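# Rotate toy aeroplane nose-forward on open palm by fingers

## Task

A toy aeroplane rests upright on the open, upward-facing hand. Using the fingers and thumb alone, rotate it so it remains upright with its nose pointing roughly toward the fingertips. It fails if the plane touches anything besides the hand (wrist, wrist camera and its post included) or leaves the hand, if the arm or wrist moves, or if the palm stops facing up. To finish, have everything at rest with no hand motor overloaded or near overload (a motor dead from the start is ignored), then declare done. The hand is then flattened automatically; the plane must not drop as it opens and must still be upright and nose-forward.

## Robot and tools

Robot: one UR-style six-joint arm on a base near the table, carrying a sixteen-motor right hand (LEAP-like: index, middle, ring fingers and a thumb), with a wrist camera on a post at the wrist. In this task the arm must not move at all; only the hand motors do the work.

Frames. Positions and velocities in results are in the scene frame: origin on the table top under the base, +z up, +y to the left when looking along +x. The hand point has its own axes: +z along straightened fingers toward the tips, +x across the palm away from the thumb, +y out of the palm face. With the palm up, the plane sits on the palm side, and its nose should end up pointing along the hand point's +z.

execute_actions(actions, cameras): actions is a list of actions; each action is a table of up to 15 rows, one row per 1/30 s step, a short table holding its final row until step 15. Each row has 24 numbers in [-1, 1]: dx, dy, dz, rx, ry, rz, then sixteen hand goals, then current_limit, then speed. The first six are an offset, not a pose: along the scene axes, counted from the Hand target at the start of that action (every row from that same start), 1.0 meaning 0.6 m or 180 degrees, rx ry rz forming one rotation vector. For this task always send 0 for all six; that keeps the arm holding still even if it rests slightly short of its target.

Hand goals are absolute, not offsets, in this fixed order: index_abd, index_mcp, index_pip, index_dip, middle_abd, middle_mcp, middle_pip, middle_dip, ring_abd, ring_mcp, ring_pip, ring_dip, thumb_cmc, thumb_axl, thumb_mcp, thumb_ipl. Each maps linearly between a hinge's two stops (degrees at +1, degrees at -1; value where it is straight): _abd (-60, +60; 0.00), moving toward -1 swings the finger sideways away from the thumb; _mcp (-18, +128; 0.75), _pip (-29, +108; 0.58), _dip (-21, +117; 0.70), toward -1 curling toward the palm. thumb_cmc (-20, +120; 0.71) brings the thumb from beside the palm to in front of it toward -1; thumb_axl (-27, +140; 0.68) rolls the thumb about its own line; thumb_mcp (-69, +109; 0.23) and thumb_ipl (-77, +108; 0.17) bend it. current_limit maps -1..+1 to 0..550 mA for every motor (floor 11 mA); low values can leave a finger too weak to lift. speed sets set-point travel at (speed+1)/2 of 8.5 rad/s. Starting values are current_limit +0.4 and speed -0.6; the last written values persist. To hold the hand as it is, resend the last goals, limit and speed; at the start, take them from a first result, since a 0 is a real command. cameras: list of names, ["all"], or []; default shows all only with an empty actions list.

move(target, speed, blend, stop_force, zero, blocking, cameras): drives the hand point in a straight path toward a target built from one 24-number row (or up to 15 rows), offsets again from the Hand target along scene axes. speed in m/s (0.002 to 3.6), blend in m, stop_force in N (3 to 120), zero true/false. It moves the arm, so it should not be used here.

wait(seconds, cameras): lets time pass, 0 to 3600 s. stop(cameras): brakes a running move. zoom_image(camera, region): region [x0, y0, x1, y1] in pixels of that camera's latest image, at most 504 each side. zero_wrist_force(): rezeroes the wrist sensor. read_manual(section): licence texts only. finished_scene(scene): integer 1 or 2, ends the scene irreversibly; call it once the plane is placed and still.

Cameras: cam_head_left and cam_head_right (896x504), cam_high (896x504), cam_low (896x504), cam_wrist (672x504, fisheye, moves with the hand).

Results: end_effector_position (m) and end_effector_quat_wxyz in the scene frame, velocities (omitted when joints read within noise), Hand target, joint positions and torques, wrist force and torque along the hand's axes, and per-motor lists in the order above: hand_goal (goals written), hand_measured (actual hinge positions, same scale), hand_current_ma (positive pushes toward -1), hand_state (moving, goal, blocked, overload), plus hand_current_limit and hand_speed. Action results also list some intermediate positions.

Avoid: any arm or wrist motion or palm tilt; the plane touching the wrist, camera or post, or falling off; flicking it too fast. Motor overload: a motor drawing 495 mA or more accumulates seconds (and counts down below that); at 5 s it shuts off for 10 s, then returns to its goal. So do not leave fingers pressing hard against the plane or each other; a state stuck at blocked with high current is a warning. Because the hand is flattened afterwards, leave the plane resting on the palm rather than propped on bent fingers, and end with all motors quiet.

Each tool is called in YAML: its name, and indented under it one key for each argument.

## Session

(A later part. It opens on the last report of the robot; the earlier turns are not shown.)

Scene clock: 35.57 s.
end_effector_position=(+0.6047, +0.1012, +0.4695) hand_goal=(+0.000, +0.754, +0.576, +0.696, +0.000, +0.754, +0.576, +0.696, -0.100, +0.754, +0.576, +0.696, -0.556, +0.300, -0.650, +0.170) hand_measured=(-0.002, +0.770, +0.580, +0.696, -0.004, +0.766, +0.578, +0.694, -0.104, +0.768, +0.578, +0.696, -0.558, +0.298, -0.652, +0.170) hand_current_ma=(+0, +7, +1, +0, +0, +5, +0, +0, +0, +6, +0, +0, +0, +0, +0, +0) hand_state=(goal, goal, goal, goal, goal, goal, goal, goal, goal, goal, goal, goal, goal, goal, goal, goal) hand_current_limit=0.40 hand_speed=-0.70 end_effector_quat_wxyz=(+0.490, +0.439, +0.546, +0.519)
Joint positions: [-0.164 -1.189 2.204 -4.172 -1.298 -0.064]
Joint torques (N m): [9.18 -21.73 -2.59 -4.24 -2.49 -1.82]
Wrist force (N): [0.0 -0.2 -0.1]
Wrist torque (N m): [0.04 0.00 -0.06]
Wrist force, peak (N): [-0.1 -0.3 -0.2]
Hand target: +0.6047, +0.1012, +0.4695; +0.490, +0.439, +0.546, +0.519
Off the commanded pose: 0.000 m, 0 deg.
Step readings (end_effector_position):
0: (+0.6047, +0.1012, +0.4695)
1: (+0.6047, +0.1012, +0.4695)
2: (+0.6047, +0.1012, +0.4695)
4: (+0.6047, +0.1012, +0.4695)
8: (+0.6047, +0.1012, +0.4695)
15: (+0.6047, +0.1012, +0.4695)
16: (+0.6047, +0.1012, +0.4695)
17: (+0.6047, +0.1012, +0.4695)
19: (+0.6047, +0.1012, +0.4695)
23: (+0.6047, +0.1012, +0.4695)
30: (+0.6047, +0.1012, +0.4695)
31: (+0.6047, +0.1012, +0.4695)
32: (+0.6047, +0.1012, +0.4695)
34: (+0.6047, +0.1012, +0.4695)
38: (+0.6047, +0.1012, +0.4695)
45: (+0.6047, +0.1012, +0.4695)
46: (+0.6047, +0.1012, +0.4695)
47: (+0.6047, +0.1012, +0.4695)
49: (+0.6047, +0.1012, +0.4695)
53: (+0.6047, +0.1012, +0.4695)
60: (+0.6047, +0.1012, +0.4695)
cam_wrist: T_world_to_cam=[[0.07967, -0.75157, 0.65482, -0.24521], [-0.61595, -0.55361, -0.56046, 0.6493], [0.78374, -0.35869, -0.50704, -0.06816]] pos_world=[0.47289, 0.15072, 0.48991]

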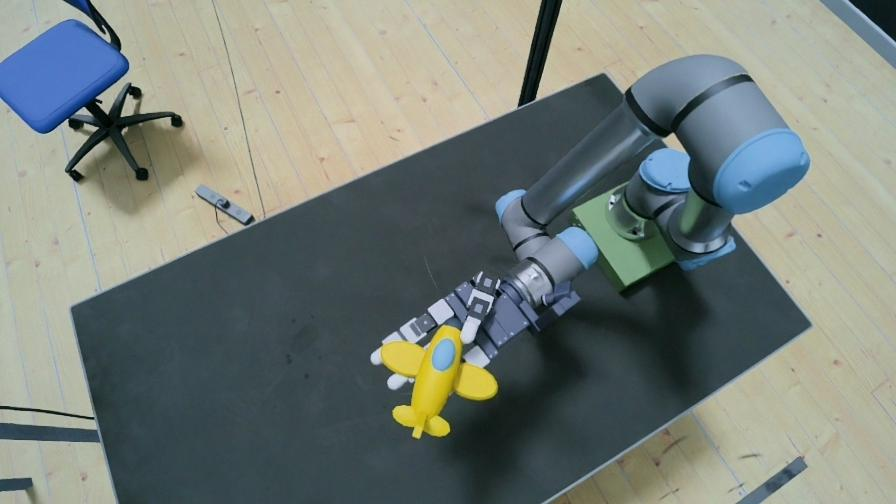

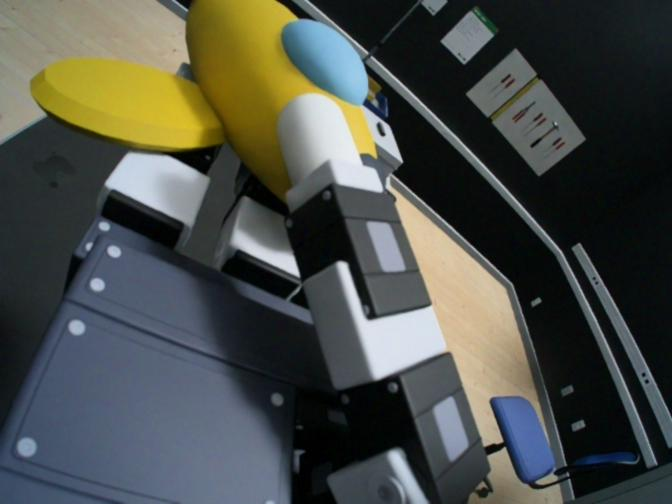

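execute_actions:
  actions:
    - [[0,0,0,0,0,0, -0.1,0.754,0.576,0.696, -0.2,0.754,0.576,0.696, -0.45,0.754,0.576,0.696, -0.557,0.38,-0.65,0.17, 0.4,-0.78]]
    - [[0,0,0,0,0,0, -0.35,0.754,0.576,0.696, -0.45,0.754,0.576,0.696, -0.75,0.754,0.576,0.696, -0.557,0.52,-0.67,0.17, 0.4,-0.78]]
    - [[0,0,0,0,0,0, -0.58,0.754,0.576,0.696, -0.64,0.754,0.576,0.696, -0.95,0.754,0.576,0.696, -0.557,0.66,-0.7,0.17, 0.4,-0.78]]
  cameras: ["cam_high", "cam_wrist"]

zoom_image:
  camera: "cam_high"
  region: [350, 250, 550, 440]

Scene clock: 39.30 s.
end_effector_position=(+0.6047, +0.1012, +0.4695) hand_goal=(-0.580, +0.754, +0.576, +0.696, -0.640, +0.754, +0.576, +0.696, -0.950, +0.754, +0.576, +0.696, -0.556, +0.660, -0.700, +0.170) hand_measured=(-0.576, +0.770, +0.580, +0.696, -0.634, +0.770, +0.580, +0.696, -0.948, +0.768, +0.578, +0.696, -0.558, +0.658, -0.702, +0.172) hand_current_ma=(+0, +8, +1, +0, +1, +7, +1, +0, +0, +6, +0, +0, +0, +0, +0, +0) hand_state=(goal, goal, goal, goal, goal, goal, goal, goal, goal, goal, goal, goal, goal, goal, goal, goal) hand_current_limit=0.40 hand_speed=-0.78 end_effector_quat_wxyz=(+0.490, +0.439, +0.546, +0.519)
Joint positions: [-0.164 -1.189 2.204 -4.172 -1.298 -0.064]
Joint torques (N m): [8.64 -20.32 -2.12 -4.16 -2.35 -1.72]
Wrist force (N): [0.0 -0.1 -0.1]
Wrist torque (N m): [0.03 0.01 -0.10]
Wrist force, peak (N): [0.0 -0.3 -0.3]
Hand target: +0.6047, +0.1012, +0.4695; +0.490, +0.439, +0.546, +0.519
Off the commanded pose: 0.000 m, 0 deg.
Step readings (end_effector_position):
0: (+0.6047, +0.1012, +0.4695)
1: (+0.6047, +0.1012, +0.4695)
2: (+0.6047, +0.1012, +0.4695)
4: (+0.6047, +0.1012, +0.4695)
8: (+0.6047, +0.1012, +0.4695)
15: (+0.6047, +0.1012, +0.4695)
16: (+0.6047, +0.1012, +0.4695)
17: (+0.6047, +0.1012, +0.4695)
19: (+0.6047, +0.1012, +0.4695)
23: (+0.6047, +0.1012, +0.4695)
30: (+0.6047, +0.1012, +0.4695)
31: (+0.6047, +0.1012, +0.4695)
32: (+0.6047, +0.1012, +0.4695)
34: (+0.6047, +0.1012, +0.4695)
38: (+0.6047, +0.1012, +0.4695)
45: (+0.6047, +0.1012, +0.4695)
cam_wrist: T_world_to_cam=[[0.07967, -0.75157, 0.65482, -0.24521], [-0.61595, -0.55361, -0.56046, 0.6493], [0.78374, -0.35869, -0.50704, -0.06816]] pos_world=[0.47289, 0.15072, 0.48991]

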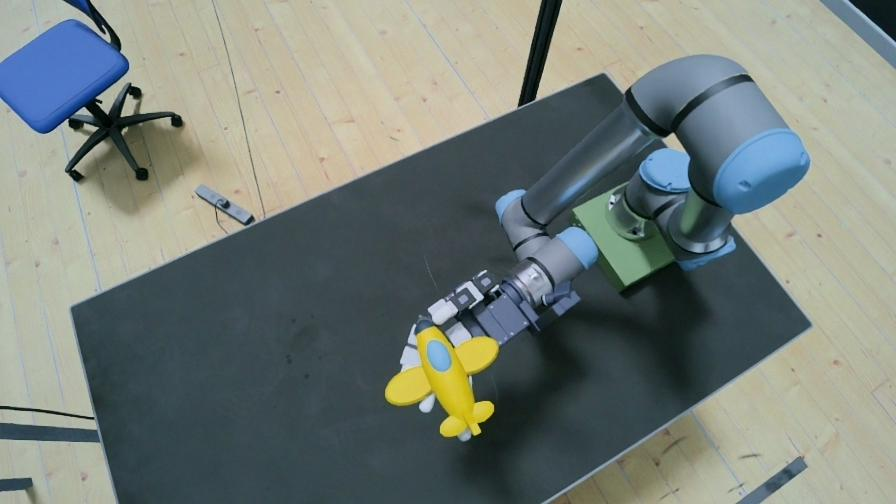

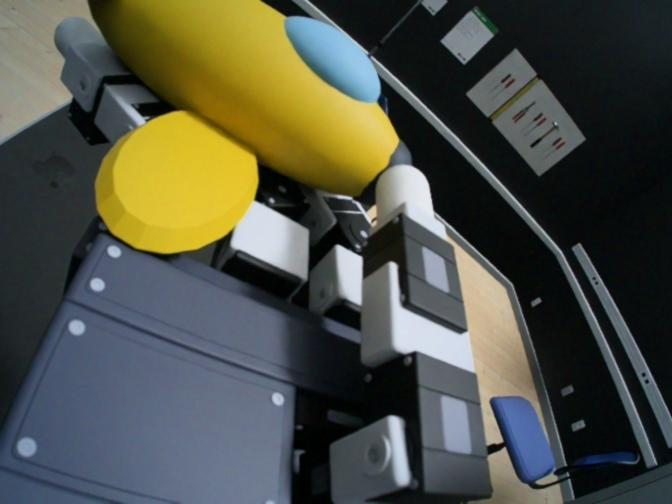

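Scaled by 2.520 from the camera's image (finer frame: 1280x720).

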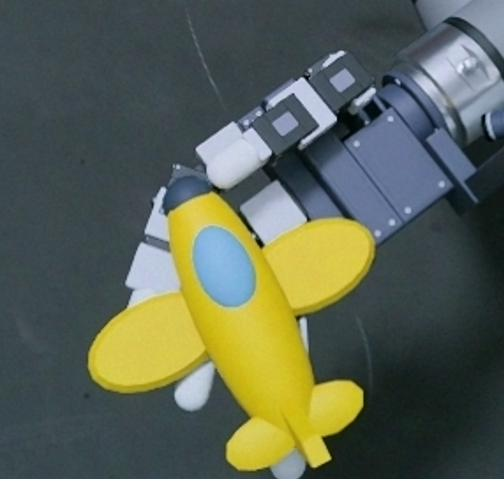

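execute_actions:
  actions:
    - [[0,0,0,0,0,0, -0.58,0.754,0.576,0.696, -0.64,0.754,0.576,0.696, -0.46,0.754,0.576,0.696, -0.557,0.677,-0.72,0.17, 0.4,-0.7]]
    - [[0,0,0,0,0,0, -0.58,0.754,0.576,0.696, -0.64,0.754,0.576,0.696, -0.44,0.754,0.576,0.1, -0.557,0.677,-0.72,0.17, 0.4,-0.7]]
    - [[0,0,0,0,0,0, -0.58,0.754,0.576,0.696, -0.64,0.754,0.576,0.696, -0.44,0.754,0.576,-0.5, -0.557,0.677,-0.72,0.17, 0.4,-0.7]]
  cameras: ["cam_high", "cam_wrist"]

zoom_image:
  camera: "cam_high"
  region: [350, 250, 550, 440]

Scene clock: 42.30 s.
end_effector_position=(+0.6047, +0.1012, +0.4695) hand_goal=(-0.580, +0.754, +0.576, +0.696, -0.640, +0.754, +0.576, +0.696, -0.440, +0.754, +0.576, -0.500, -0.556, +0.678, -0.720, +0.170) hand_measured=(-0.578, +0.770, +0.580, +0.696, -0.602, +0.772, +0.582, +0.696, -0.492, +0.766, +0.578, -0.494, -0.558, +0.676, -0.722, +0.172) hand_current_ma=(+0, +8, +1, +0, +23, +8, +1, +0, -42, +4, +0, +1, +0, +0, +0, +0) hand_state=(goal, goal, goal, goal, blocked, goal, goal, goal, blocked, goal, goal, goal, goal, goal, goal, goal) hand_current_limit=0.40 hand_speed=-0.70 end_effector_quat_wxyz=(+0.490, +0.439, +0.546, +0.519)
Joint positions: [-0.164 -1.189 2.204 -4.172 -1.298 -0.064]
Joint torques (N m): [8.21 -20.17 -1.43 -4.01 -2.32 -1.72]
Wrist force (N): [0.1 -0.1 -0.1]
Wrist torque (N m): [0.03 0.00 -0.06]
Wrist force, peak (N): [0.0 -0.4 -0.2]
Hand target: +0.6047, +0.1012, +0.4695; +0.490, +0.439, +0.546, +0.519
Off the commanded pose: 0.000 m, 0 deg.
Step readings (end_effector_position):
0: (+0.6047, +0.1012, +0.4695)
1: (+0.6047, +0.1012, +0.4695)
2: (+0.6047, +0.1012, +0.4695)
4: (+0.6047, +0.1012, +0.4695)
8: (+0.6047, +0.1012, +0.4695)
15: (+0.6047, +0.1012, +0.4695)
16: (+0.6047, +0.1012, +0.4695)
17: (+0.6047, +0.1012, +0.4695)
19: (+0.6047, +0.1012, +0.4695)
23: (+0.6047, +0.1012, +0.4695)
30: (+0.6047, +0.1012, +0.4695)
31: (+0.6047, +0.1012, +0.4695)
32: (+0.6047, +0.1012, +0.4695)
34: (+0.6047, +0.1012, +0.4695)
38: (+0.6047, +0.1012, +0.4695)
45: (+0.6047, +0.1012, +0.4695)
cam_wrist: T_world_to_cam=[[0.07967, -0.75157, 0.65482, -0.24521], [-0.61595, -0.55361, -0.56046, 0.6493], [0.78374, -0.35869, -0.50704, -0.06816]] pos_world=[0.47289, 0.15072, 0.48991]

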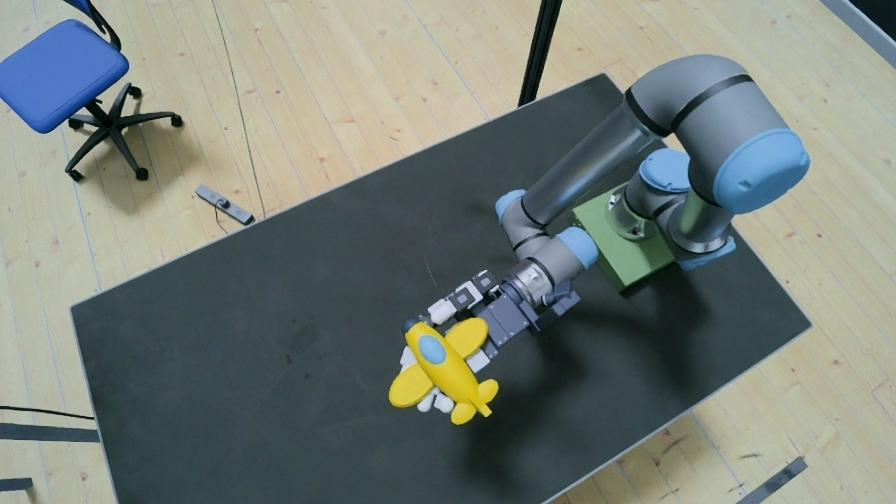

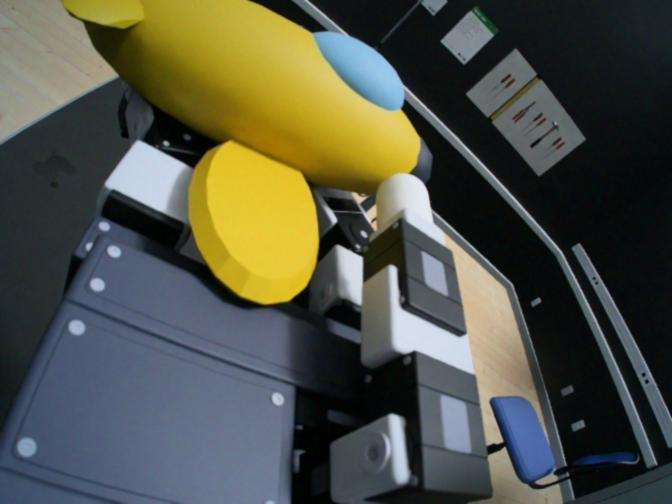

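Scaled by 2.520 from the camera's image (finer frame: 1280x720).

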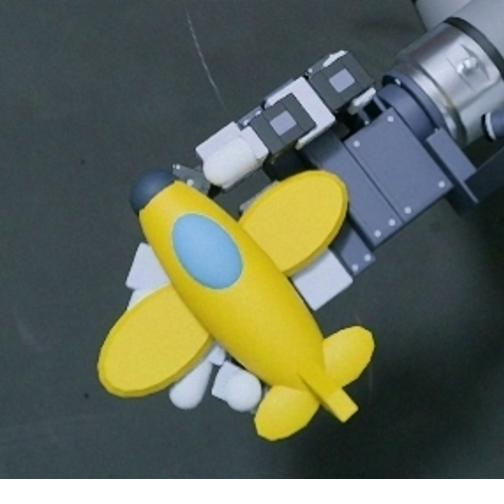

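execute_actions:
  actions:
    - [[0,0,0,0,0,0, -0.58,0.754,0.576,0.696, -0.6,0.754,0.576,0.696, -0.52,0.754,0.5,-0.8, -0.557,0.677,-0.74,0.17, 0.4,-0.75]]
    - [[0,0,0,0,0,0, -0.58,0.754,0.576,0.696, -0.6,0.754,0.576,0.696, -0.55,0.754,0.3,-0.95, -0.557,0.677,-0.74,0.17, 0.4,-0.75]]
    - [[0,0,0,0,0,0, -0.58,0.754,0.576,0.696, -0.6,0.754,0.576,0.696, -0.58,0.754,0.1,-0.95, -0.557,0.677,-0.74,0.17, 0.4,-0.75]]
  cameras: ["cam_high", "cam_wrist"]

zoom_image:
  camera: "cam_high"
  region: [350, 250, 550, 440]

Scene clock: 44.97 s.
end_effector_position=(+0.6047, +0.1012, +0.4695) hand_goal=(-0.580, +0.754, +0.576, +0.696, -0.600, +0.754, +0.576, +0.696, -0.580, +0.754, +0.100, -0.950, -0.556, +0.678, -0.740, +0.170) hand_measured=(-0.578, +0.770, +0.582, +0.696, -0.600, +0.772, +0.582, +0.696, -0.578, +0.766, +0.110, -0.946, -0.558, +0.676, -0.742, +0.170) hand_current_ma=(+0, +8, +1, +0, +0, +8, +1, +0, +0, +4, +3, +0, +0, +0, +0, +0) hand_state=(goal, goal, goal, goal, goal, goal, goal, goal, goal, goal, goal, goal, goal, goal, goal, goal) hand_current_limit=0.40 hand_speed=-0.75 end_effector_quat_wxyz=(+0.490, +0.439, +0.546, +0.519)
Joint positions: [-0.164 -1.189 2.204 -4.172 -1.298 -0.064]
Joint torques (N m): [8.66 -18.8 -2.04 -4.02 -2.35 -1.58]
Wrist force (N): [-0.1 0.0 -0.1]
Wrist torque (N m): [0.03 0.02 -0.05]
Wrist force, peak (N): [-0.2 -0.3 -0.2]
Hand target: +0.6047, +0.1012, +0.4695; +0.490, +0.439, +0.546, +0.519
Off the commanded pose: 0.000 m, 0 deg.
Step readings (end_effector_position):
0: (+0.6047, +0.1012, +0.4695)
1: (+0.6047, +0.1012, +0.4695)
2: (+0.6047, +0.1012, +0.4695)
4: (+0.6047, +0.1012, +0.4695)
8: (+0.6047, +0.1012, +0.4695)
15: (+0.6047, +0.1012, +0.4695)
16: (+0.6047, +0.1012, +0.4695)
17: (+0.6047, +0.1012, +0.4695)
19: (+0.6047, +0.1012, +0.4695)
23: (+0.6047, +0.1012, +0.4695)
30: (+0.6047, +0.1012, +0.4695)
31: (+0.6047, +0.1012, +0.4695)
32: (+0.6047, +0.1012, +0.4695)
34: (+0.6047, +0.1012, +0.4695)
38: (+0.6047, +0.1012, +0.4695)
45: (+0.6047, +0.1012, +0.4695)
cam_wrist: T_world_to_cam=[[0.07967, -0.75157, 0.65482, -0.24521], [-0.61595, -0.55361, -0.56046, 0.6493], [0.78374, -0.35869, -0.50704, -0.06816]] pos_world=[0.47289, 0.15072, 0.48991]

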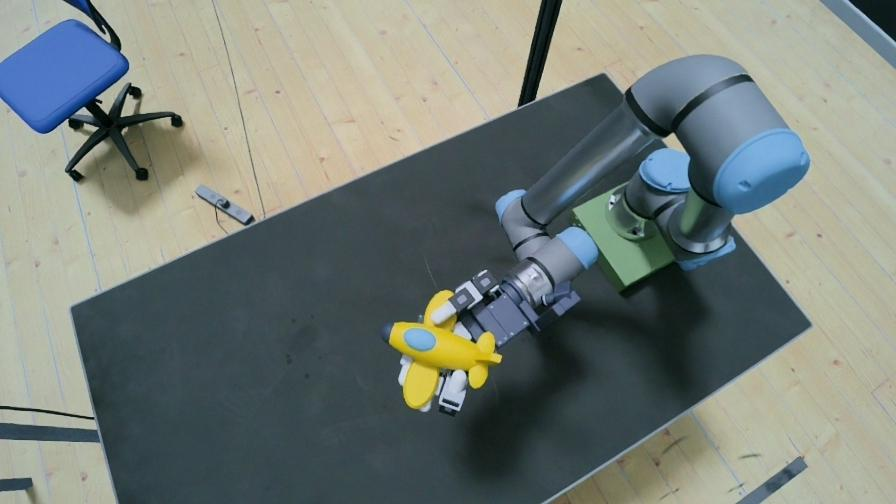

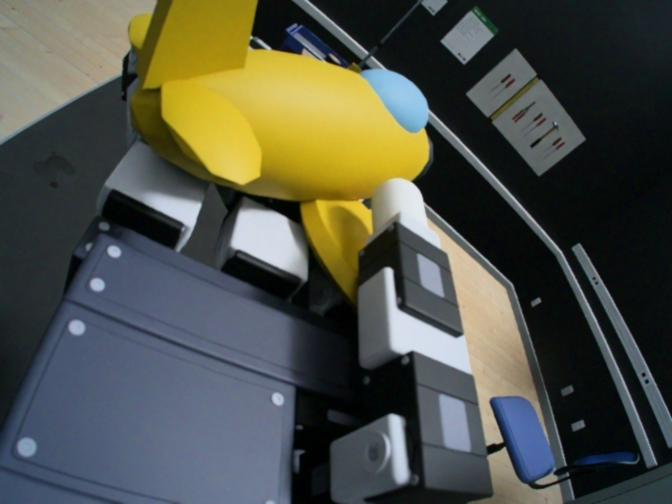

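Scaled by 2.520 from the camera's image (finer frame: 1280x720).

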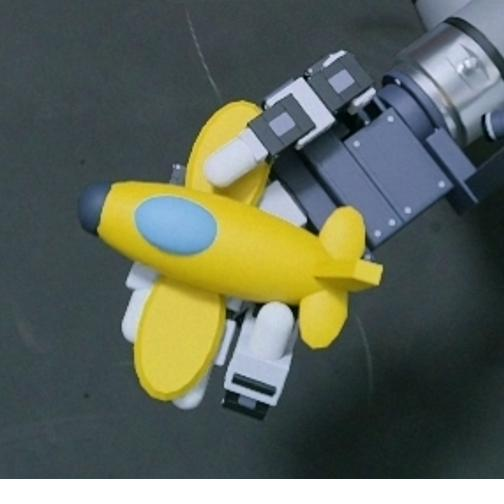

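execute_actions:
  actions:
    - [[0,0,0,0,0,0, -0.58,0.754,0.576,0.696, -0.6,0.754,0.576,0.696, -0.6,0.754,0.1,-0.95, -0.557,0.677,-0.1,0.17, 0.4,-0.55]]
    - [[0,0,0,0,0,0, -0.58,0.754,0.576,0.696, -0.6,0.754,0.576,0.696, -0.65,0.754,-0.15,-0.95, -0.557,0.6,0.2,0.17, 0.4,-0.7]]
    - [[0,0,0,0,0,0, -0.58,0.754,0.576,0.696, -0.6,0.754,0.576,0.696, -0.7,0.754,-0.4,-0.8, -0.557,0.4,0.2,0.17, 0.4,-0.75]]
  cameras: ["cam_high", "cam_wrist"]

zoom_image:
  camera: "cam_high"
  region: [350, 250, 550, 440]

Scene clock: 49.63 s.
end_effector_position=(+0.6047, +0.1012, +0.4695) hand_goal=(-0.580, +0.754, +0.576, +0.696, -0.600, +0.754, +0.576, +0.696, -0.700, +0.754, -0.400, -0.800, -0.556, +0.400, +0.200, +0.170) hand_measured=(-0.578, +0.770, +0.582, +0.696, -0.600, +0.772, +0.582, +0.696, -0.698, +0.766, -0.390, -0.802, -0.558, +0.402, +0.198, +0.170) hand_current_ma=(+0, +8, +1, +0, +0, +8, +1, +0, +0, +4, +2, +0, +0, +0, +0, +0) hand_state=(goal, goal, goal, goal, goal, goal, goal, goal, goal, goal, goal, goal, goal, goal, goal, goal) hand_current_limit=0.40 hand_speed=-0.75 end_effector_quat_wxyz=(+0.490, +0.439, +0.546, +0.519)
Joint positions: [-0.164 -1.189 2.204 -4.172 -1.298 -0.064]
Joint torques (N m): [8.43 -17.61 -1.9 -3.82 -2.33 -1.41]
Wrist force (N): [-0.1 -0.1 -0.1]
Wrist torque (N m): [-0.02 0.02 -0.05]
Wrist force, peak (N): [-0.1 -0.4 -0.1]
Hand target: +0.6047, +0.1012, +0.4695; +0.490, +0.439, +0.546, +0.519
Off the commanded pose: 0.000 m, 0 deg.
Step readings (end_effector_position):
0: (+0.6047, +0.1012, +0.4695)
1: (+0.6047, +0.1012, +0.4695)
2: (+0.6047, +0.1012, +0.4695)
4: (+0.6047, +0.1012, +0.4695)
8: (+0.6047, +0.1012, +0.4695)
15: (+0.6047, +0.1012, +0.4695)
16: (+0.6047, +0.1012, +0.4695)
17: (+0.6047, +0.1012, +0.4695)
19: (+0.6047, +0.1012, +0.4695)
23: (+0.6047, +0.1012, +0.4695)
30: (+0.6047, +0.1012, +0.4695)
31: (+0.6047, +0.1012, +0.4695)
32: (+0.6047, +0.1012, +0.4695)
34: (+0.6047, +0.1012, +0.4695)
38: (+0.6047, +0.1012, +0.4695)
45: (+0.6047, +0.1012, +0.4695)
cam_wrist: T_world_to_cam=[[0.07967, -0.75157, 0.65482, -0.24521], [-0.61595, -0.55361, -0.56046, 0.6493], [0.78374, -0.35869, -0.50704, -0.06816]] pos_world=[0.47289, 0.15072, 0.48991]

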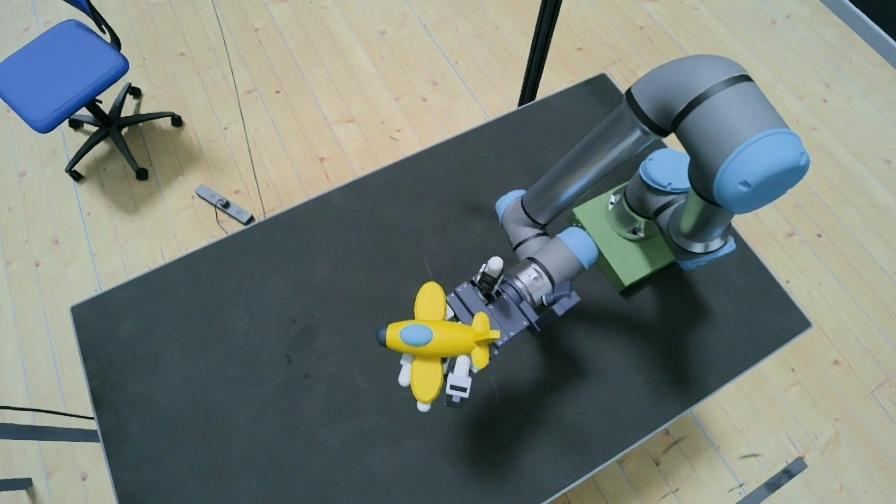

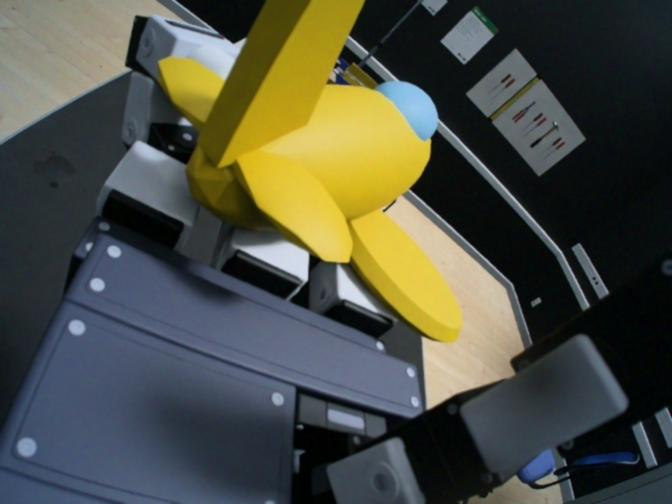

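Scaled by 2.520 from the camera's image (finer frame: 1280x720).

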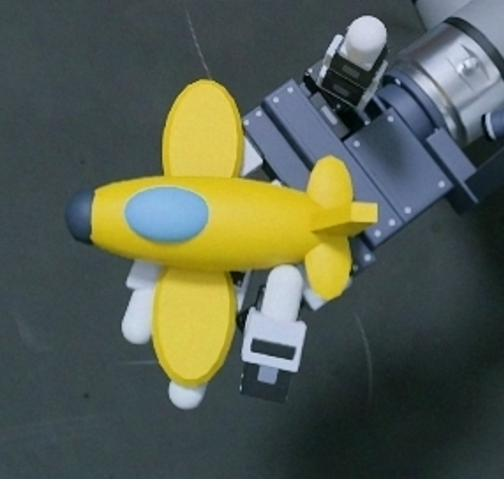

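execute_actions:
  actions:
    - [[0,0,0,0,0,0, -0.58,0.754,0.576,0.696, -0.6,0.754,0.576,0.696, -0.8,0.68,-0.5,-0.78, -0.557,0.4,0.2,0.17, 0.4,-0.75]]
    - [[0,0,0,0,0,0, -0.58,0.754,0.576,0.696, -0.6,0.754,0.576,0.696, -0.9,0.58,-0.6,-0.75, -0.557,0.4,0.2,0.17, 0.4,-0.75]]
    - [[0,0,0,0,0,0, -0.58,0.754,0.576,0.696, -0.25,0.754,0.576,0.696, -0.9,0.58,-0.6,-0.75, -0.557,0.4,0.2,0.17, 0.4,-0.75]]
    - [[0,0,0,0,0,0, -0.58,0.754,0.576,0.696, 0.07,0.754,0.576,0.696, -0.9,0.58,-0.6,-0.75, -0.557,0.4,0.2,0.17, 0.4,-0.75]]
  cameras: ["cam_high", "cam_wrist"]

zoom_image:
  camera: "cam_high"
  region: [350, 250, 550, 440]

Scene clock: 56.80 s.
end_effector_position=(+0.6047, +0.1012, +0.4695) hand_goal=(-0.580, +0.754, +0.576, +0.696, +0.070, +0.754, +0.576, +0.696, -0.900, +0.580, -0.600, -0.750, -0.556, +0.400, +0.200, +0.170) hand_measured=(-0.510, +0.770, +0.582, +0.696, -0.348, +0.764, +0.576, +0.696, -0.898, +0.598, -0.596, -0.752, -0.558, +0.402, +0.198, +0.170) hand_current_ma=(+73, +8, +1, +0, -385, +3, +0, +0, +0, +8, +0, +0, +0, +0, +0, +0) hand_state=(blocked, goal, goal, goal, blocked, goal, goal, goal, goal, goal, goal, goal, goal, goal, goal, goal) hand_current_limit=0.40 hand_speed=-0.75 end_effector_quat_wxyz=(+0.490, +0.439, +0.546, +0.519)
Joint positions: [-0.164 -1.189 2.204 -4.172 -1.298 -0.064]
Joint torques (N m): [8.69 -16.1 -2.51 -3.65 -2.39 -1.22]
Wrist force (N): [0.0 0.0 -0.2]
Wrist torque (N m): [0.00 0.00 -0.02]
Wrist force, peak (N): [-0.3 -0.1 -0.3]
Hand target: +0.6047, +0.1012, +0.4695; +0.490, +0.439, +0.546, +0.519
Off the commanded pose: 0.000 m, 0 deg.
Step readings (end_effector_position):
0: (+0.6047, +0.1012, +0.4695)
1: (+0.6047, +0.1012, +0.4695)
2: (+0.6047, +0.1012, +0.4695)
4: (+0.6047, +0.1012, +0.4695)
8: (+0.6047, +0.1012, +0.4695)
15: (+0.6047, +0.1012, +0.4695)
16: (+0.6047, +0.1012, +0.4695)
17: (+0.6047, +0.1012, +0.4695)
19: (+0.6047, +0.1012, +0.4695)
23: (+0.6047, +0.1012, +0.4695)
30: (+0.6047, +0.1012, +0.4695)
31: (+0.6047, +0.1012, +0.4695)
32: (+0.6047, +0.1012, +0.4695)
34: (+0.6047, +0.1012, +0.4695)
38: (+0.6047, +0.1012, +0.4695)
45: (+0.6047, +0.1012, +0.4695)
46: (+0.6047, +0.1012, +0.4695)
47: (+0.6047, +0.1012, +0.4695)
49: (+0.6047, +0.1012, +0.4695)
53: (+0.6047, +0.1012, +0.4695)
60: (+0.6047, +0.1012, +0.4695)
cam_wrist: T_world_to_cam=[[0.07967, -0.75157, 0.65482, -0.24521], [-0.61595, -0.55361, -0.56046, 0.6493], [0.78374, -0.35869, -0.50704, -0.06816]] pos_world=[0.47289, 0.15072, 0.48991]

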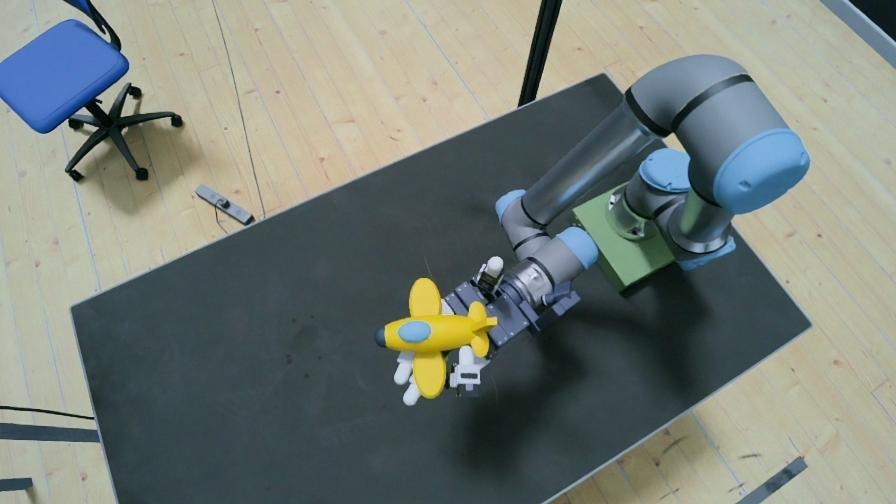

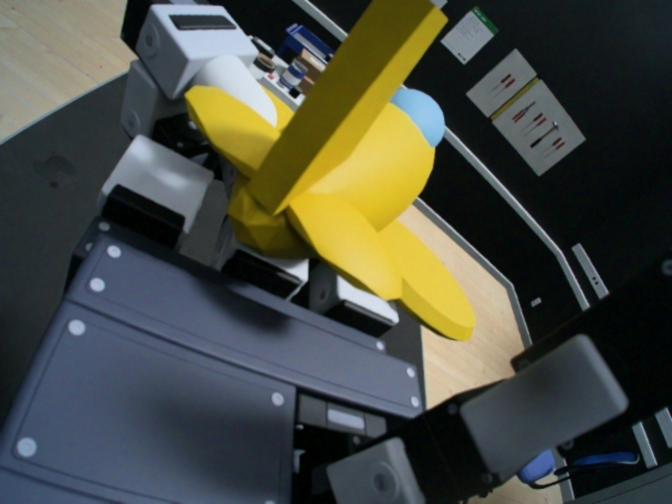

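Scaled by 2.520 from the camera's image (finer frame: 1280x720).

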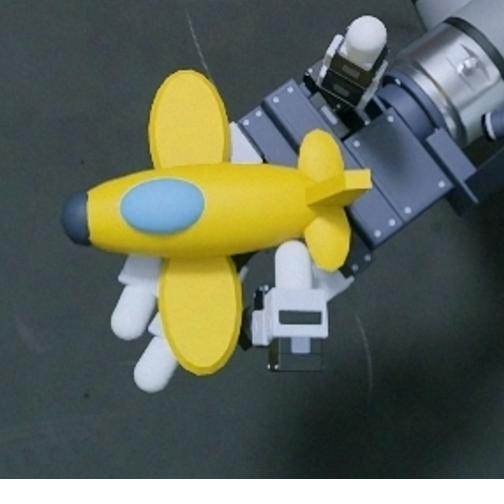

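execute_actions:
  actions:
    - [[0,0,0,0,0,0, -0.5,0.754,0.576,0.696, -0.37,0.754,0.576,0.696, -0.9,0.6,-0.6,-0.75, 0.143,0.677,0.225,-0.3, 0.4,-0.5]]
    - [[0,0,0,0,0,0, -0.5,0.754,0.576,0.696, -0.37,0.754,0.576,0.696, -0.9,0.6,-0.6,-0.75, 0.143,0.677,0.225,-0.92, 0.4,-0.55]]
    - [[0,0,0,0,0,0, -0.5,0.754,0.576,0.696, -0.37,0.754,0.576,0.696, -0.9,0.6,-0.6,-0.75, 0.1,0.677,-0.03,-0.96, 0.4,-0.65]]
    - [[0,0,0,0,0,0, -0.5,0.754,0.576,0.696, -0.37,0.754,0.576,0.696, -0.9,0.6,-0.6,-0.75, 0.03,0.677,-0.2,-0.78, 0.4,-0.75]]
  cameras: ["cam_high", "cam_wrist"]

zoom_image:
  camera: "cam_high"
  region: [350, 250, 550, 440]

Scene clock: 62.63 s.
end_effector_position=(+0.6047, +0.1012, +0.4695) hand_goal=(-0.500, +0.754, +0.576, +0.696, -0.370, +0.754, +0.576, +0.696, -0.900, +0.600, -0.600, -0.750, +0.030, +0.678, -0.200, -0.780) hand_measured=(-0.496, +0.770, +0.582, +0.696, -0.372, +0.766, +0.576, +0.696, -0.898, +0.606, -0.596, -0.752, +0.042, +0.678, -0.200, -0.784) hand_current_ma=(+0, +8, +1, +0, +0, +4, +0, +0, +0, +1, +0, +0, +3, +0, +0, -1) hand_state=(goal, goal, goal, goal, goal, goal, goal, goal, goal, goal, goal, goal, goal, goal, goal, goal) hand_current_limit=0.40 hand_speed=-0.75 end_effector_quat_wxyz=(+0.490, +0.439, +0.546, +0.519)
Joint positions: [-0.164 -1.189 2.204 -4.172 -1.298 -0.064]
Joint torques (N m): [8.3 -14.73 -2.79 -3.72 -2.36 -1.19]
Wrist force (N): [0.0 -0.1 -0.1]
Wrist torque (N m): [0.00 0.01 0.00]
Wrist force, peak (N): [-0.3 -0.3 -0.2]
Hand target: +0.6047, +0.1012, +0.4695; +0.490, +0.439, +0.546, +0.519
Off the commanded pose: 0.000 m, 0 deg.
Step readings (end_effector_position):
0: (+0.6047, +0.1012, +0.4695)
1: (+0.6047, +0.1012, +0.4695)
2: (+0.6047, +0.1012, +0.4695)
4: (+0.6047, +0.1012, +0.4695)
8: (+0.6047, +0.1012, +0.4695)
15: (+0.6047, +0.1012, +0.4695)
16: (+0.6047, +0.1012, +0.4695)
17: (+0.6047, +0.1012, +0.4695)
19: (+0.6047, +0.1012, +0.4695)
23: (+0.6047, +0.1012, +0.4695)
30: (+0.6047, +0.1012, +0.4695)
31: (+0.6047, +0.1012, +0.4695)
32: (+0.6047, +0.1012, +0.4695)
34: (+0.6047, +0.1012, +0.4695)
38: (+0.6047, +0.1012, +0.4695)
45: (+0.6047, +0.1012, +0.4695)
46: (+0.6047, +0.1012, +0.4695)
47: (+0.6047, +0.1012, +0.4695)
49: (+0.6047, +0.1012, +0.4695)
53: (+0.6047, +0.1012, +0.4695)
60: (+0.6047, +0.1012, +0.4695)
cam_wrist: T_world_to_cam=[[0.07967, -0.75157, 0.65482, -0.24521], [-0.61595, -0.55361, -0.56046, 0.6493], [0.78374, -0.35869, -0.50704, -0.06816]] pos_world=[0.47289, 0.15072, 0.48991]

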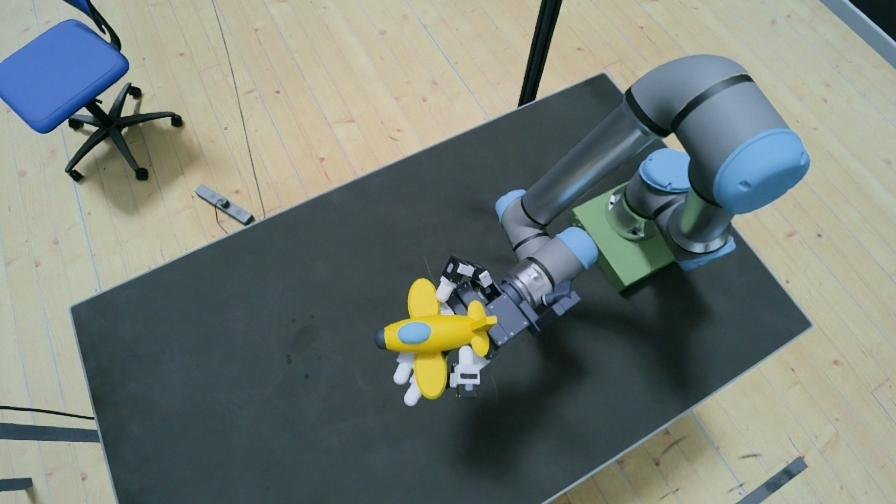

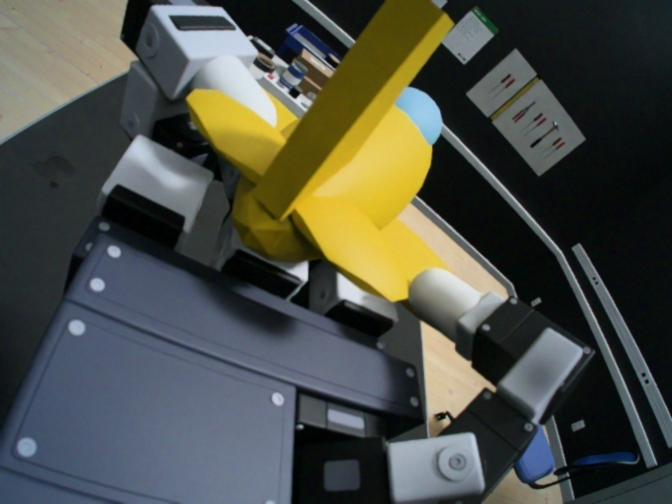

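Scaled by 2.520 from the camera's image (finer frame: 1280x720).

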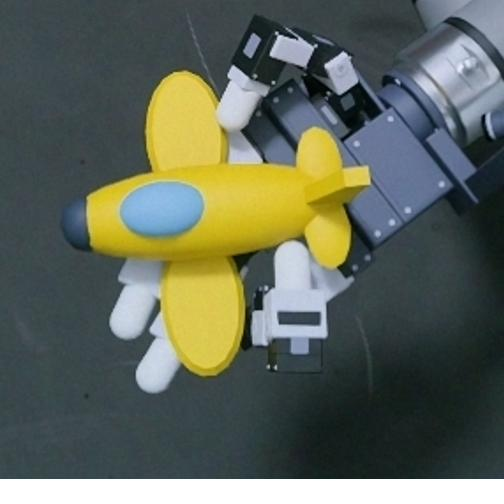

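execute_actions:
  actions:
    - [[0,0,0,0,0,0, -0.5,0.754,0.576,0.696, -0.37,0.754,0.576,0.696, -0.9,0.6,-0.6,-0.75, 0.03,0.677,-0.34,-0.56, 0.4,-0.75]]
    - [[0,0,0,0,0,0, -0.5,0.754,0.576,0.696, -0.37,0.754,0.576,0.5, -0.9,0.6,-0.6,-0.75, 0.03,0.677,-0.48,-0.33, 0.4,-0.78]]
    - [[0,0,0,0,0,0, -0.5,0.754,0.576,0.696, -0.37,0.754,0.576,0.3, -0.9,0.6,-0.6,-0.75, 0.03,0.677,-0.6,-0.12, 0.4,-0.78]]
  cameras: ["cam_high", "cam_wrist"]

zoom_image:
  camera: "cam_high"
  region: [350, 250, 550, 440]

Scene clock: 65.27 s.
end_effector_position=(+0.6047, +0.1012, +0.4695) hand_goal=(-0.500, +0.754, +0.576, +0.696, -0.370, +0.754, +0.576, +0.300, -0.900, +0.600, -0.600, -0.750, +0.030, +0.678, -0.600, -0.120) hand_measured=(-0.496, +0.770, +0.582, +0.696, -0.372, +0.768, +0.578, +0.306, -0.898, +0.606, -0.596, -0.752, +0.038, +0.678, -0.602, -0.124) hand_current_ma=(+0, +8, +1, +0, +0, +5, +0, +1, +0, +1, +0, +0, +2, +0, +0, -1) hand_state=(goal, goal, goal, goal, goal, goal, goal, goal, goal, goal, goal, goal, goal, goal, goal, goal) hand_current_limit=0.40 hand_speed=-0.78 end_effector_quat_wxyz=(+0.490, +0.439, +0.546, +0.519)
Joint positions: [-0.164 -1.189 2.204 -4.172 -1.298 -0.064]
Joint torques (N m): [8.41 -15.26 -2.46 -3.68 -2.36 -1.16]
Wrist force (N): [0.0 -0.1 -0.2]
Wrist torque (N m): [0.02 0.01 -0.01]
Wrist force, peak (N): [0.1 -0.3 -0.4]
Hand target: +0.6047, +0.1012, +0.4695; +0.490, +0.439, +0.546, +0.519
Off the commanded pose: 0.000 m, 0 deg.
Step readings (end_effector_position):
0: (+0.6047, +0.1012, +0.4695)
1: (+0.6047, +0.1012, +0.4695)
2: (+0.6047, +0.1012, +0.4695)
4: (+0.6047, +0.1012, +0.4695)
8: (+0.6047, +0.1012, +0.4695)
15: (+0.6047, +0.1012, +0.4695)
16: (+0.6047, +0.1012, +0.4695)
17: (+0.6047, +0.1012, +0.4695)
19: (+0.6047, +0.1012, +0.4695)
23: (+0.6047, +0.1012, +0.4695)
30: (+0.6047, +0.1012, +0.4695)
31: (+0.6047, +0.1012, +0.4695)
32: (+0.6047, +0.1012, +0.4695)
34: (+0.6047, +0.1012, +0.4695)
38: (+0.6047, +0.1012, +0.4695)
45: (+0.6047, +0.1012, +0.4695)
cam_wrist: T_world_to_cam=[[0.07967, -0.75157, 0.65482, -0.24521], [-0.61595, -0.55361, -0.56046, 0.6493], [0.78374, -0.35869, -0.50704, -0.06816]] pos_world=[0.47289, 0.15072, 0.48991]

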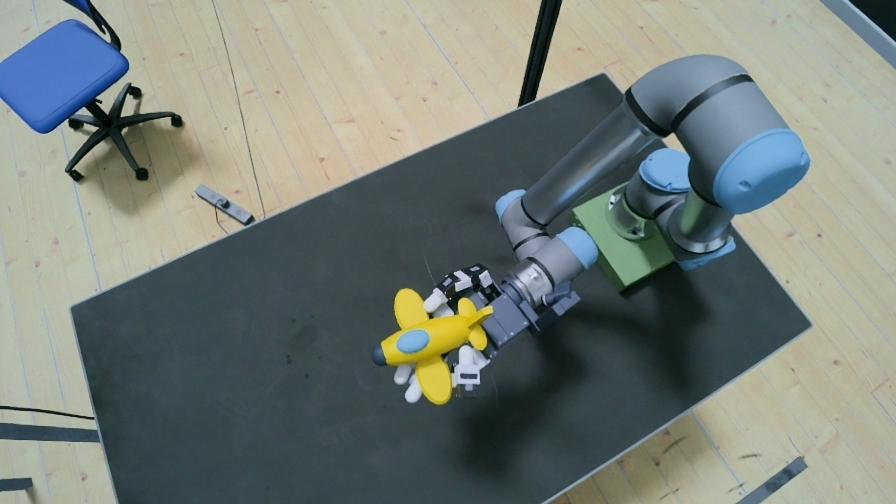

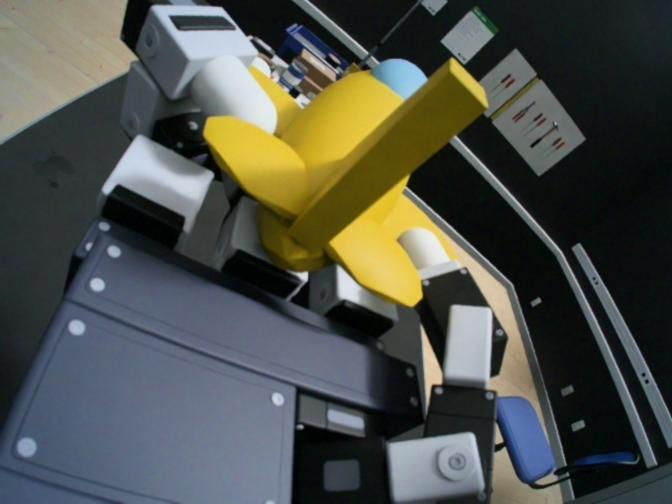

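Scaled by 2.520 from the camera's image (finer frame: 1280x720).

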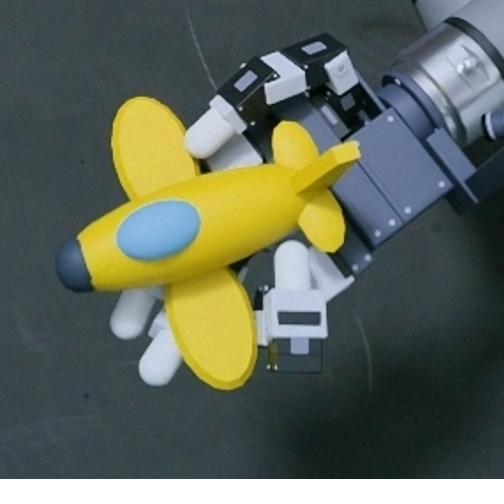

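execute_actions:
  actions:
    - [[0,0,0,0,0,0, -0.2,0.754,0.576,0.696, -0.37,0.754,0.576,0.4, -0.9,0.6,-0.6,-0.75, 0.03,0.677,-0.62,-0.09, 0.4,-0.78]]
    - [[0,0,0,0,0,0, 0.05,0.754,0.576,0.696, -0.37,0.754,0.576,0.4, -0.9,0.6,-0.6,-0.75, 0.03,0.677,-0.64,-0.06, 0.4,-0.78]]
  cameras: ["cam_high", "cam_wrist"]

zoom_image:
  camera: "cam_high"
  region: [350, 250, 550, 440]

Scene clock: 68.40 s.
end_effector_position=(+0.6047, +0.1012, +0.4695) hand_goal=(+0.050, +0.754, +0.576, +0.696, -0.370, +0.754, +0.576, +0.400, -0.900, +0.600, -0.600, -0.750, +0.030, +0.678, -0.640, -0.060) hand_measured=(+0.046, +0.770, +0.582, +0.696, -0.372, +0.768, +0.580, +0.398, -0.898, +0.606, -0.596, -0.752, +0.036, +0.678, -0.640, -0.062) hand_current_ma=(+0, +8, +1, +0, +0, +6, +0, +0, +0, +1, +0, +0, +1, +0, +0, +0) hand_state=(goal, goal, goal, goal, goal, goal, goal, goal, goal, goal, goal, goal, goal, goal, goal, goal) hand_current_limit=0.40 hand_speed=-0.78 end_effector_quat_wxyz=(+0.490, +0.439, +0.546, +0.519)
Joint positions: [-0.164 -1.189 2.204 -4.172 -1.298 -0.064]
Joint torques (N m): [8.18 -15.34 -2.93 -3.49 -2.35 -1.1]
Wrist force (N): [0.0 -0.1 -0.2]
Wrist torque (N m): [0.03 0.01 0.01]
Wrist force, peak (N): [0.0 -0.2 -0.4]
Hand target: +0.6047, +0.1012, +0.4695; +0.490, +0.439, +0.546, +0.519
Off the commanded pose: 0.000 m, 0 deg.
Step readings (end_effector_position):
0: (+0.6047, +0.1012, +0.4695)
1: (+0.6047, +0.1012, +0.4695)
2: (+0.6047, +0.1012, +0.4695)
4: (+0.6047, +0.1012, +0.4695)
8: (+0.6047, +0.1012, +0.4695)
15: (+0.6047, +0.1012, +0.4695)
16: (+0.6047, +0.1012, +0.4695)
17: (+0.6047, +0.1012, +0.4695)
19: (+0.6047, +0.1012, +0.4695)
23: (+0.6047, +0.1012, +0.4695)
30: (+0.6047, +0.1012, +0.4695)
cam_wrist: T_world_to_cam=[[0.07967, -0.75157, 0.65482, -0.24521], [-0.61595, -0.55361, -0.56046, 0.6493], [0.78374, -0.35869, -0.50704, -0.06816]] pos_world=[0.47289, 0.15072, 0.48991]

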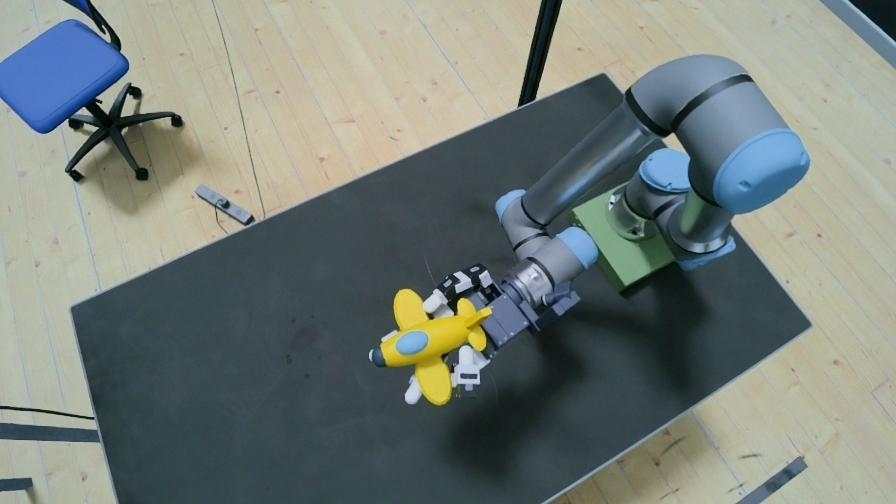

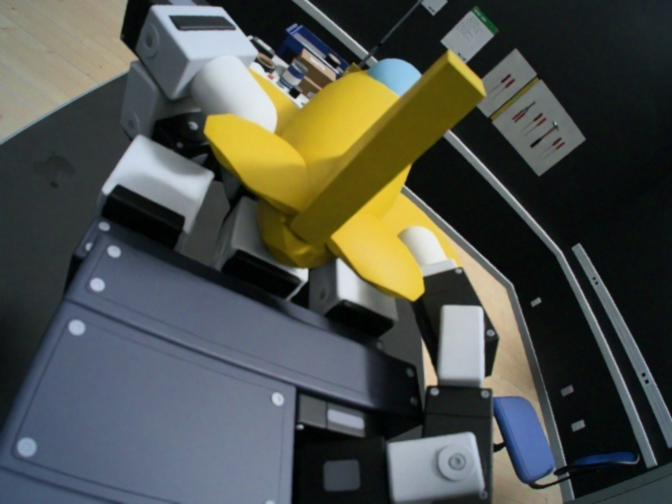

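Scaled by 2.520 from the camera's image (finer frame: 1280x720).

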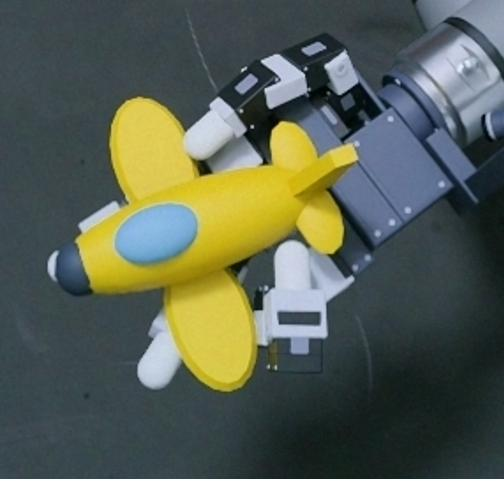

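execute_actions:
  actions:
    - [[0,0,0,0,0,0, 0.05,0.754,0.576,0.696, -0.25,0.77,0.576,0.696, -0.9,0.6,-0.6,-0.75, 0.03,0.677,-0.64,-0.06, 0.4,-0.78]]
    - [[0,0,0,0,0,0, 0.05,0.754,0.576,0.696, -0.05,0.754,0.576,0.696, -0.9,0.6,-0.6,-0.75, 0.03,0.677,-0.64,-0.06, 0.4,-0.78]]
  cameras: ["cam_high", "cam_wrist"]

zoom_image:
  camera: "cam_high"
  region: [350, 250, 550, 440]

Scene clock: 71.20 s.
end_effector_position=(+0.6047, +0.1012, +0.4695) hand_goal=(+0.050, +0.754, +0.576, +0.696, -0.050, +0.754, +0.576, +0.696, -0.900, +0.600, -0.600, -0.750, +0.030, +0.678, -0.640, -0.060) hand_measured=(+0.046, +0.770, +0.582, +0.696, -0.054, +0.778, +0.580, +0.694, -0.898, +0.606, -0.596, -0.752, +0.036, +0.678, -0.642, -0.062) hand_current_ma=(+0, +8, +1, +0, +0, +16, +0, +0, +0, +1, +0, +0, +1, +0, +0, +0) hand_state=(goal, goal, goal, goal, goal, blocked, goal, goal, goal, goal, goal, goal, goal, goal, goal, goal) hand_current_limit=0.40 hand_speed=-0.78 end_effector_quat_wxyz=(+0.490, +0.439, +0.546, +0.519)
Joint positions: [-0.164 -1.189 2.204 -4.172 -1.298 -0.064]
Joint torques (N m): [8.8 -15.29 -2 -3.55 -2.25 -0.99]
Wrist force (N): [-0.1 -0.1 -0.2]
Wrist torque (N m): [0.03 0.02 0.00]
Wrist force, peak (N): [0.0 0.0 -0.5]
Hand target: +0.6047, +0.1012, +0.4695; +0.490, +0.439, +0.546, +0.519
Off the commanded pose: 0.000 m, 0 deg.
Step readings (end_effector_position):
0: (+0.6047, +0.1012, +0.4695)
1: (+0.6047, +0.1012, +0.4695)
2: (+0.6047, +0.1012, +0.4695)
4: (+0.6047, +0.1012, +0.4695)
8: (+0.6047, +0.1012, +0.4695)
15: (+0.6047, +0.1012, +0.4695)
16: (+0.6047, +0.1012, +0.4695)
17: (+0.6047, +0.1012, +0.4695)
19: (+0.6047, +0.1012, +0.4695)
23: (+0.6047, +0.1012, +0.4695)
30: (+0.6047, +0.1012, +0.4695)
cam_wrist: T_world_to_cam=[[0.07967, -0.75157, 0.65482, -0.24521], [-0.61595, -0.55361, -0.56046, 0.6493], [0.78374, -0.35869, -0.50704, -0.06816]] pos_world=[0.47289, 0.15072, 0.48991]

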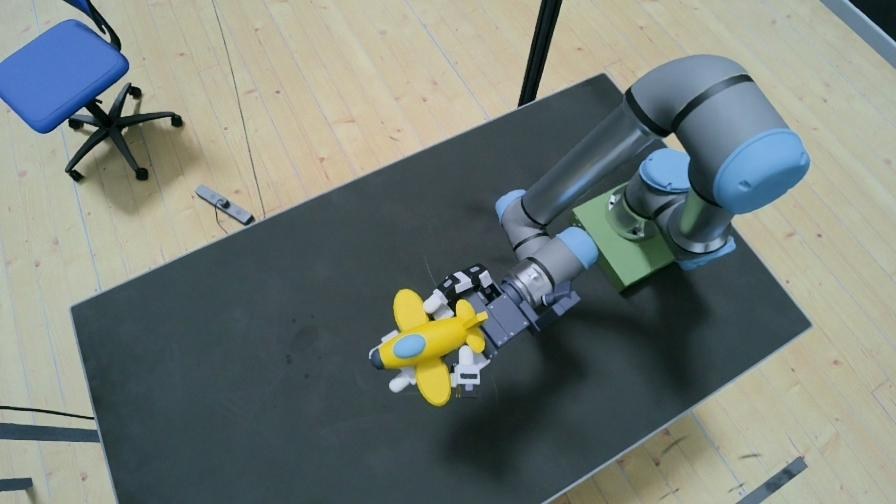

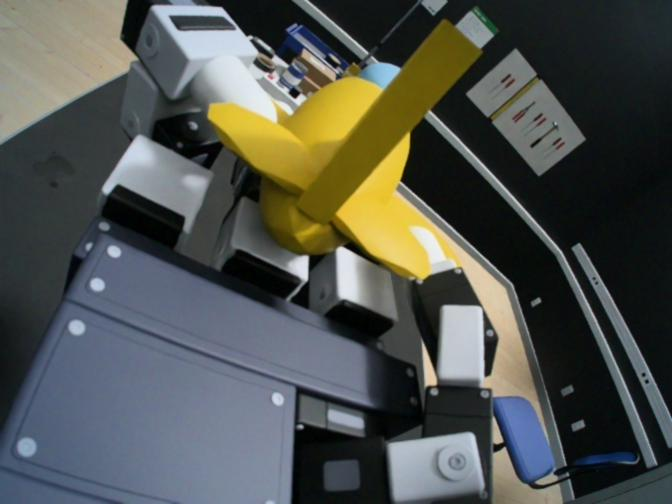

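Scaled by 2.520 from the camera's image (finer frame: 1280x720).

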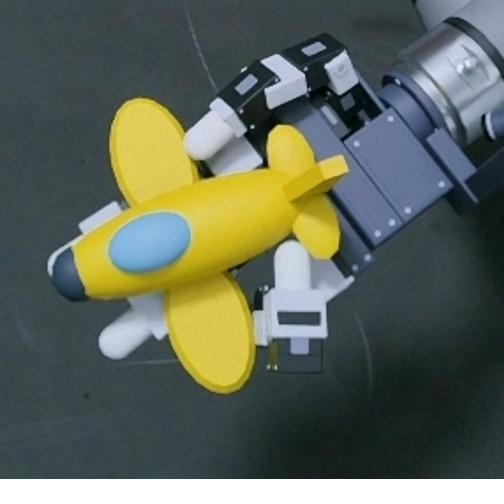

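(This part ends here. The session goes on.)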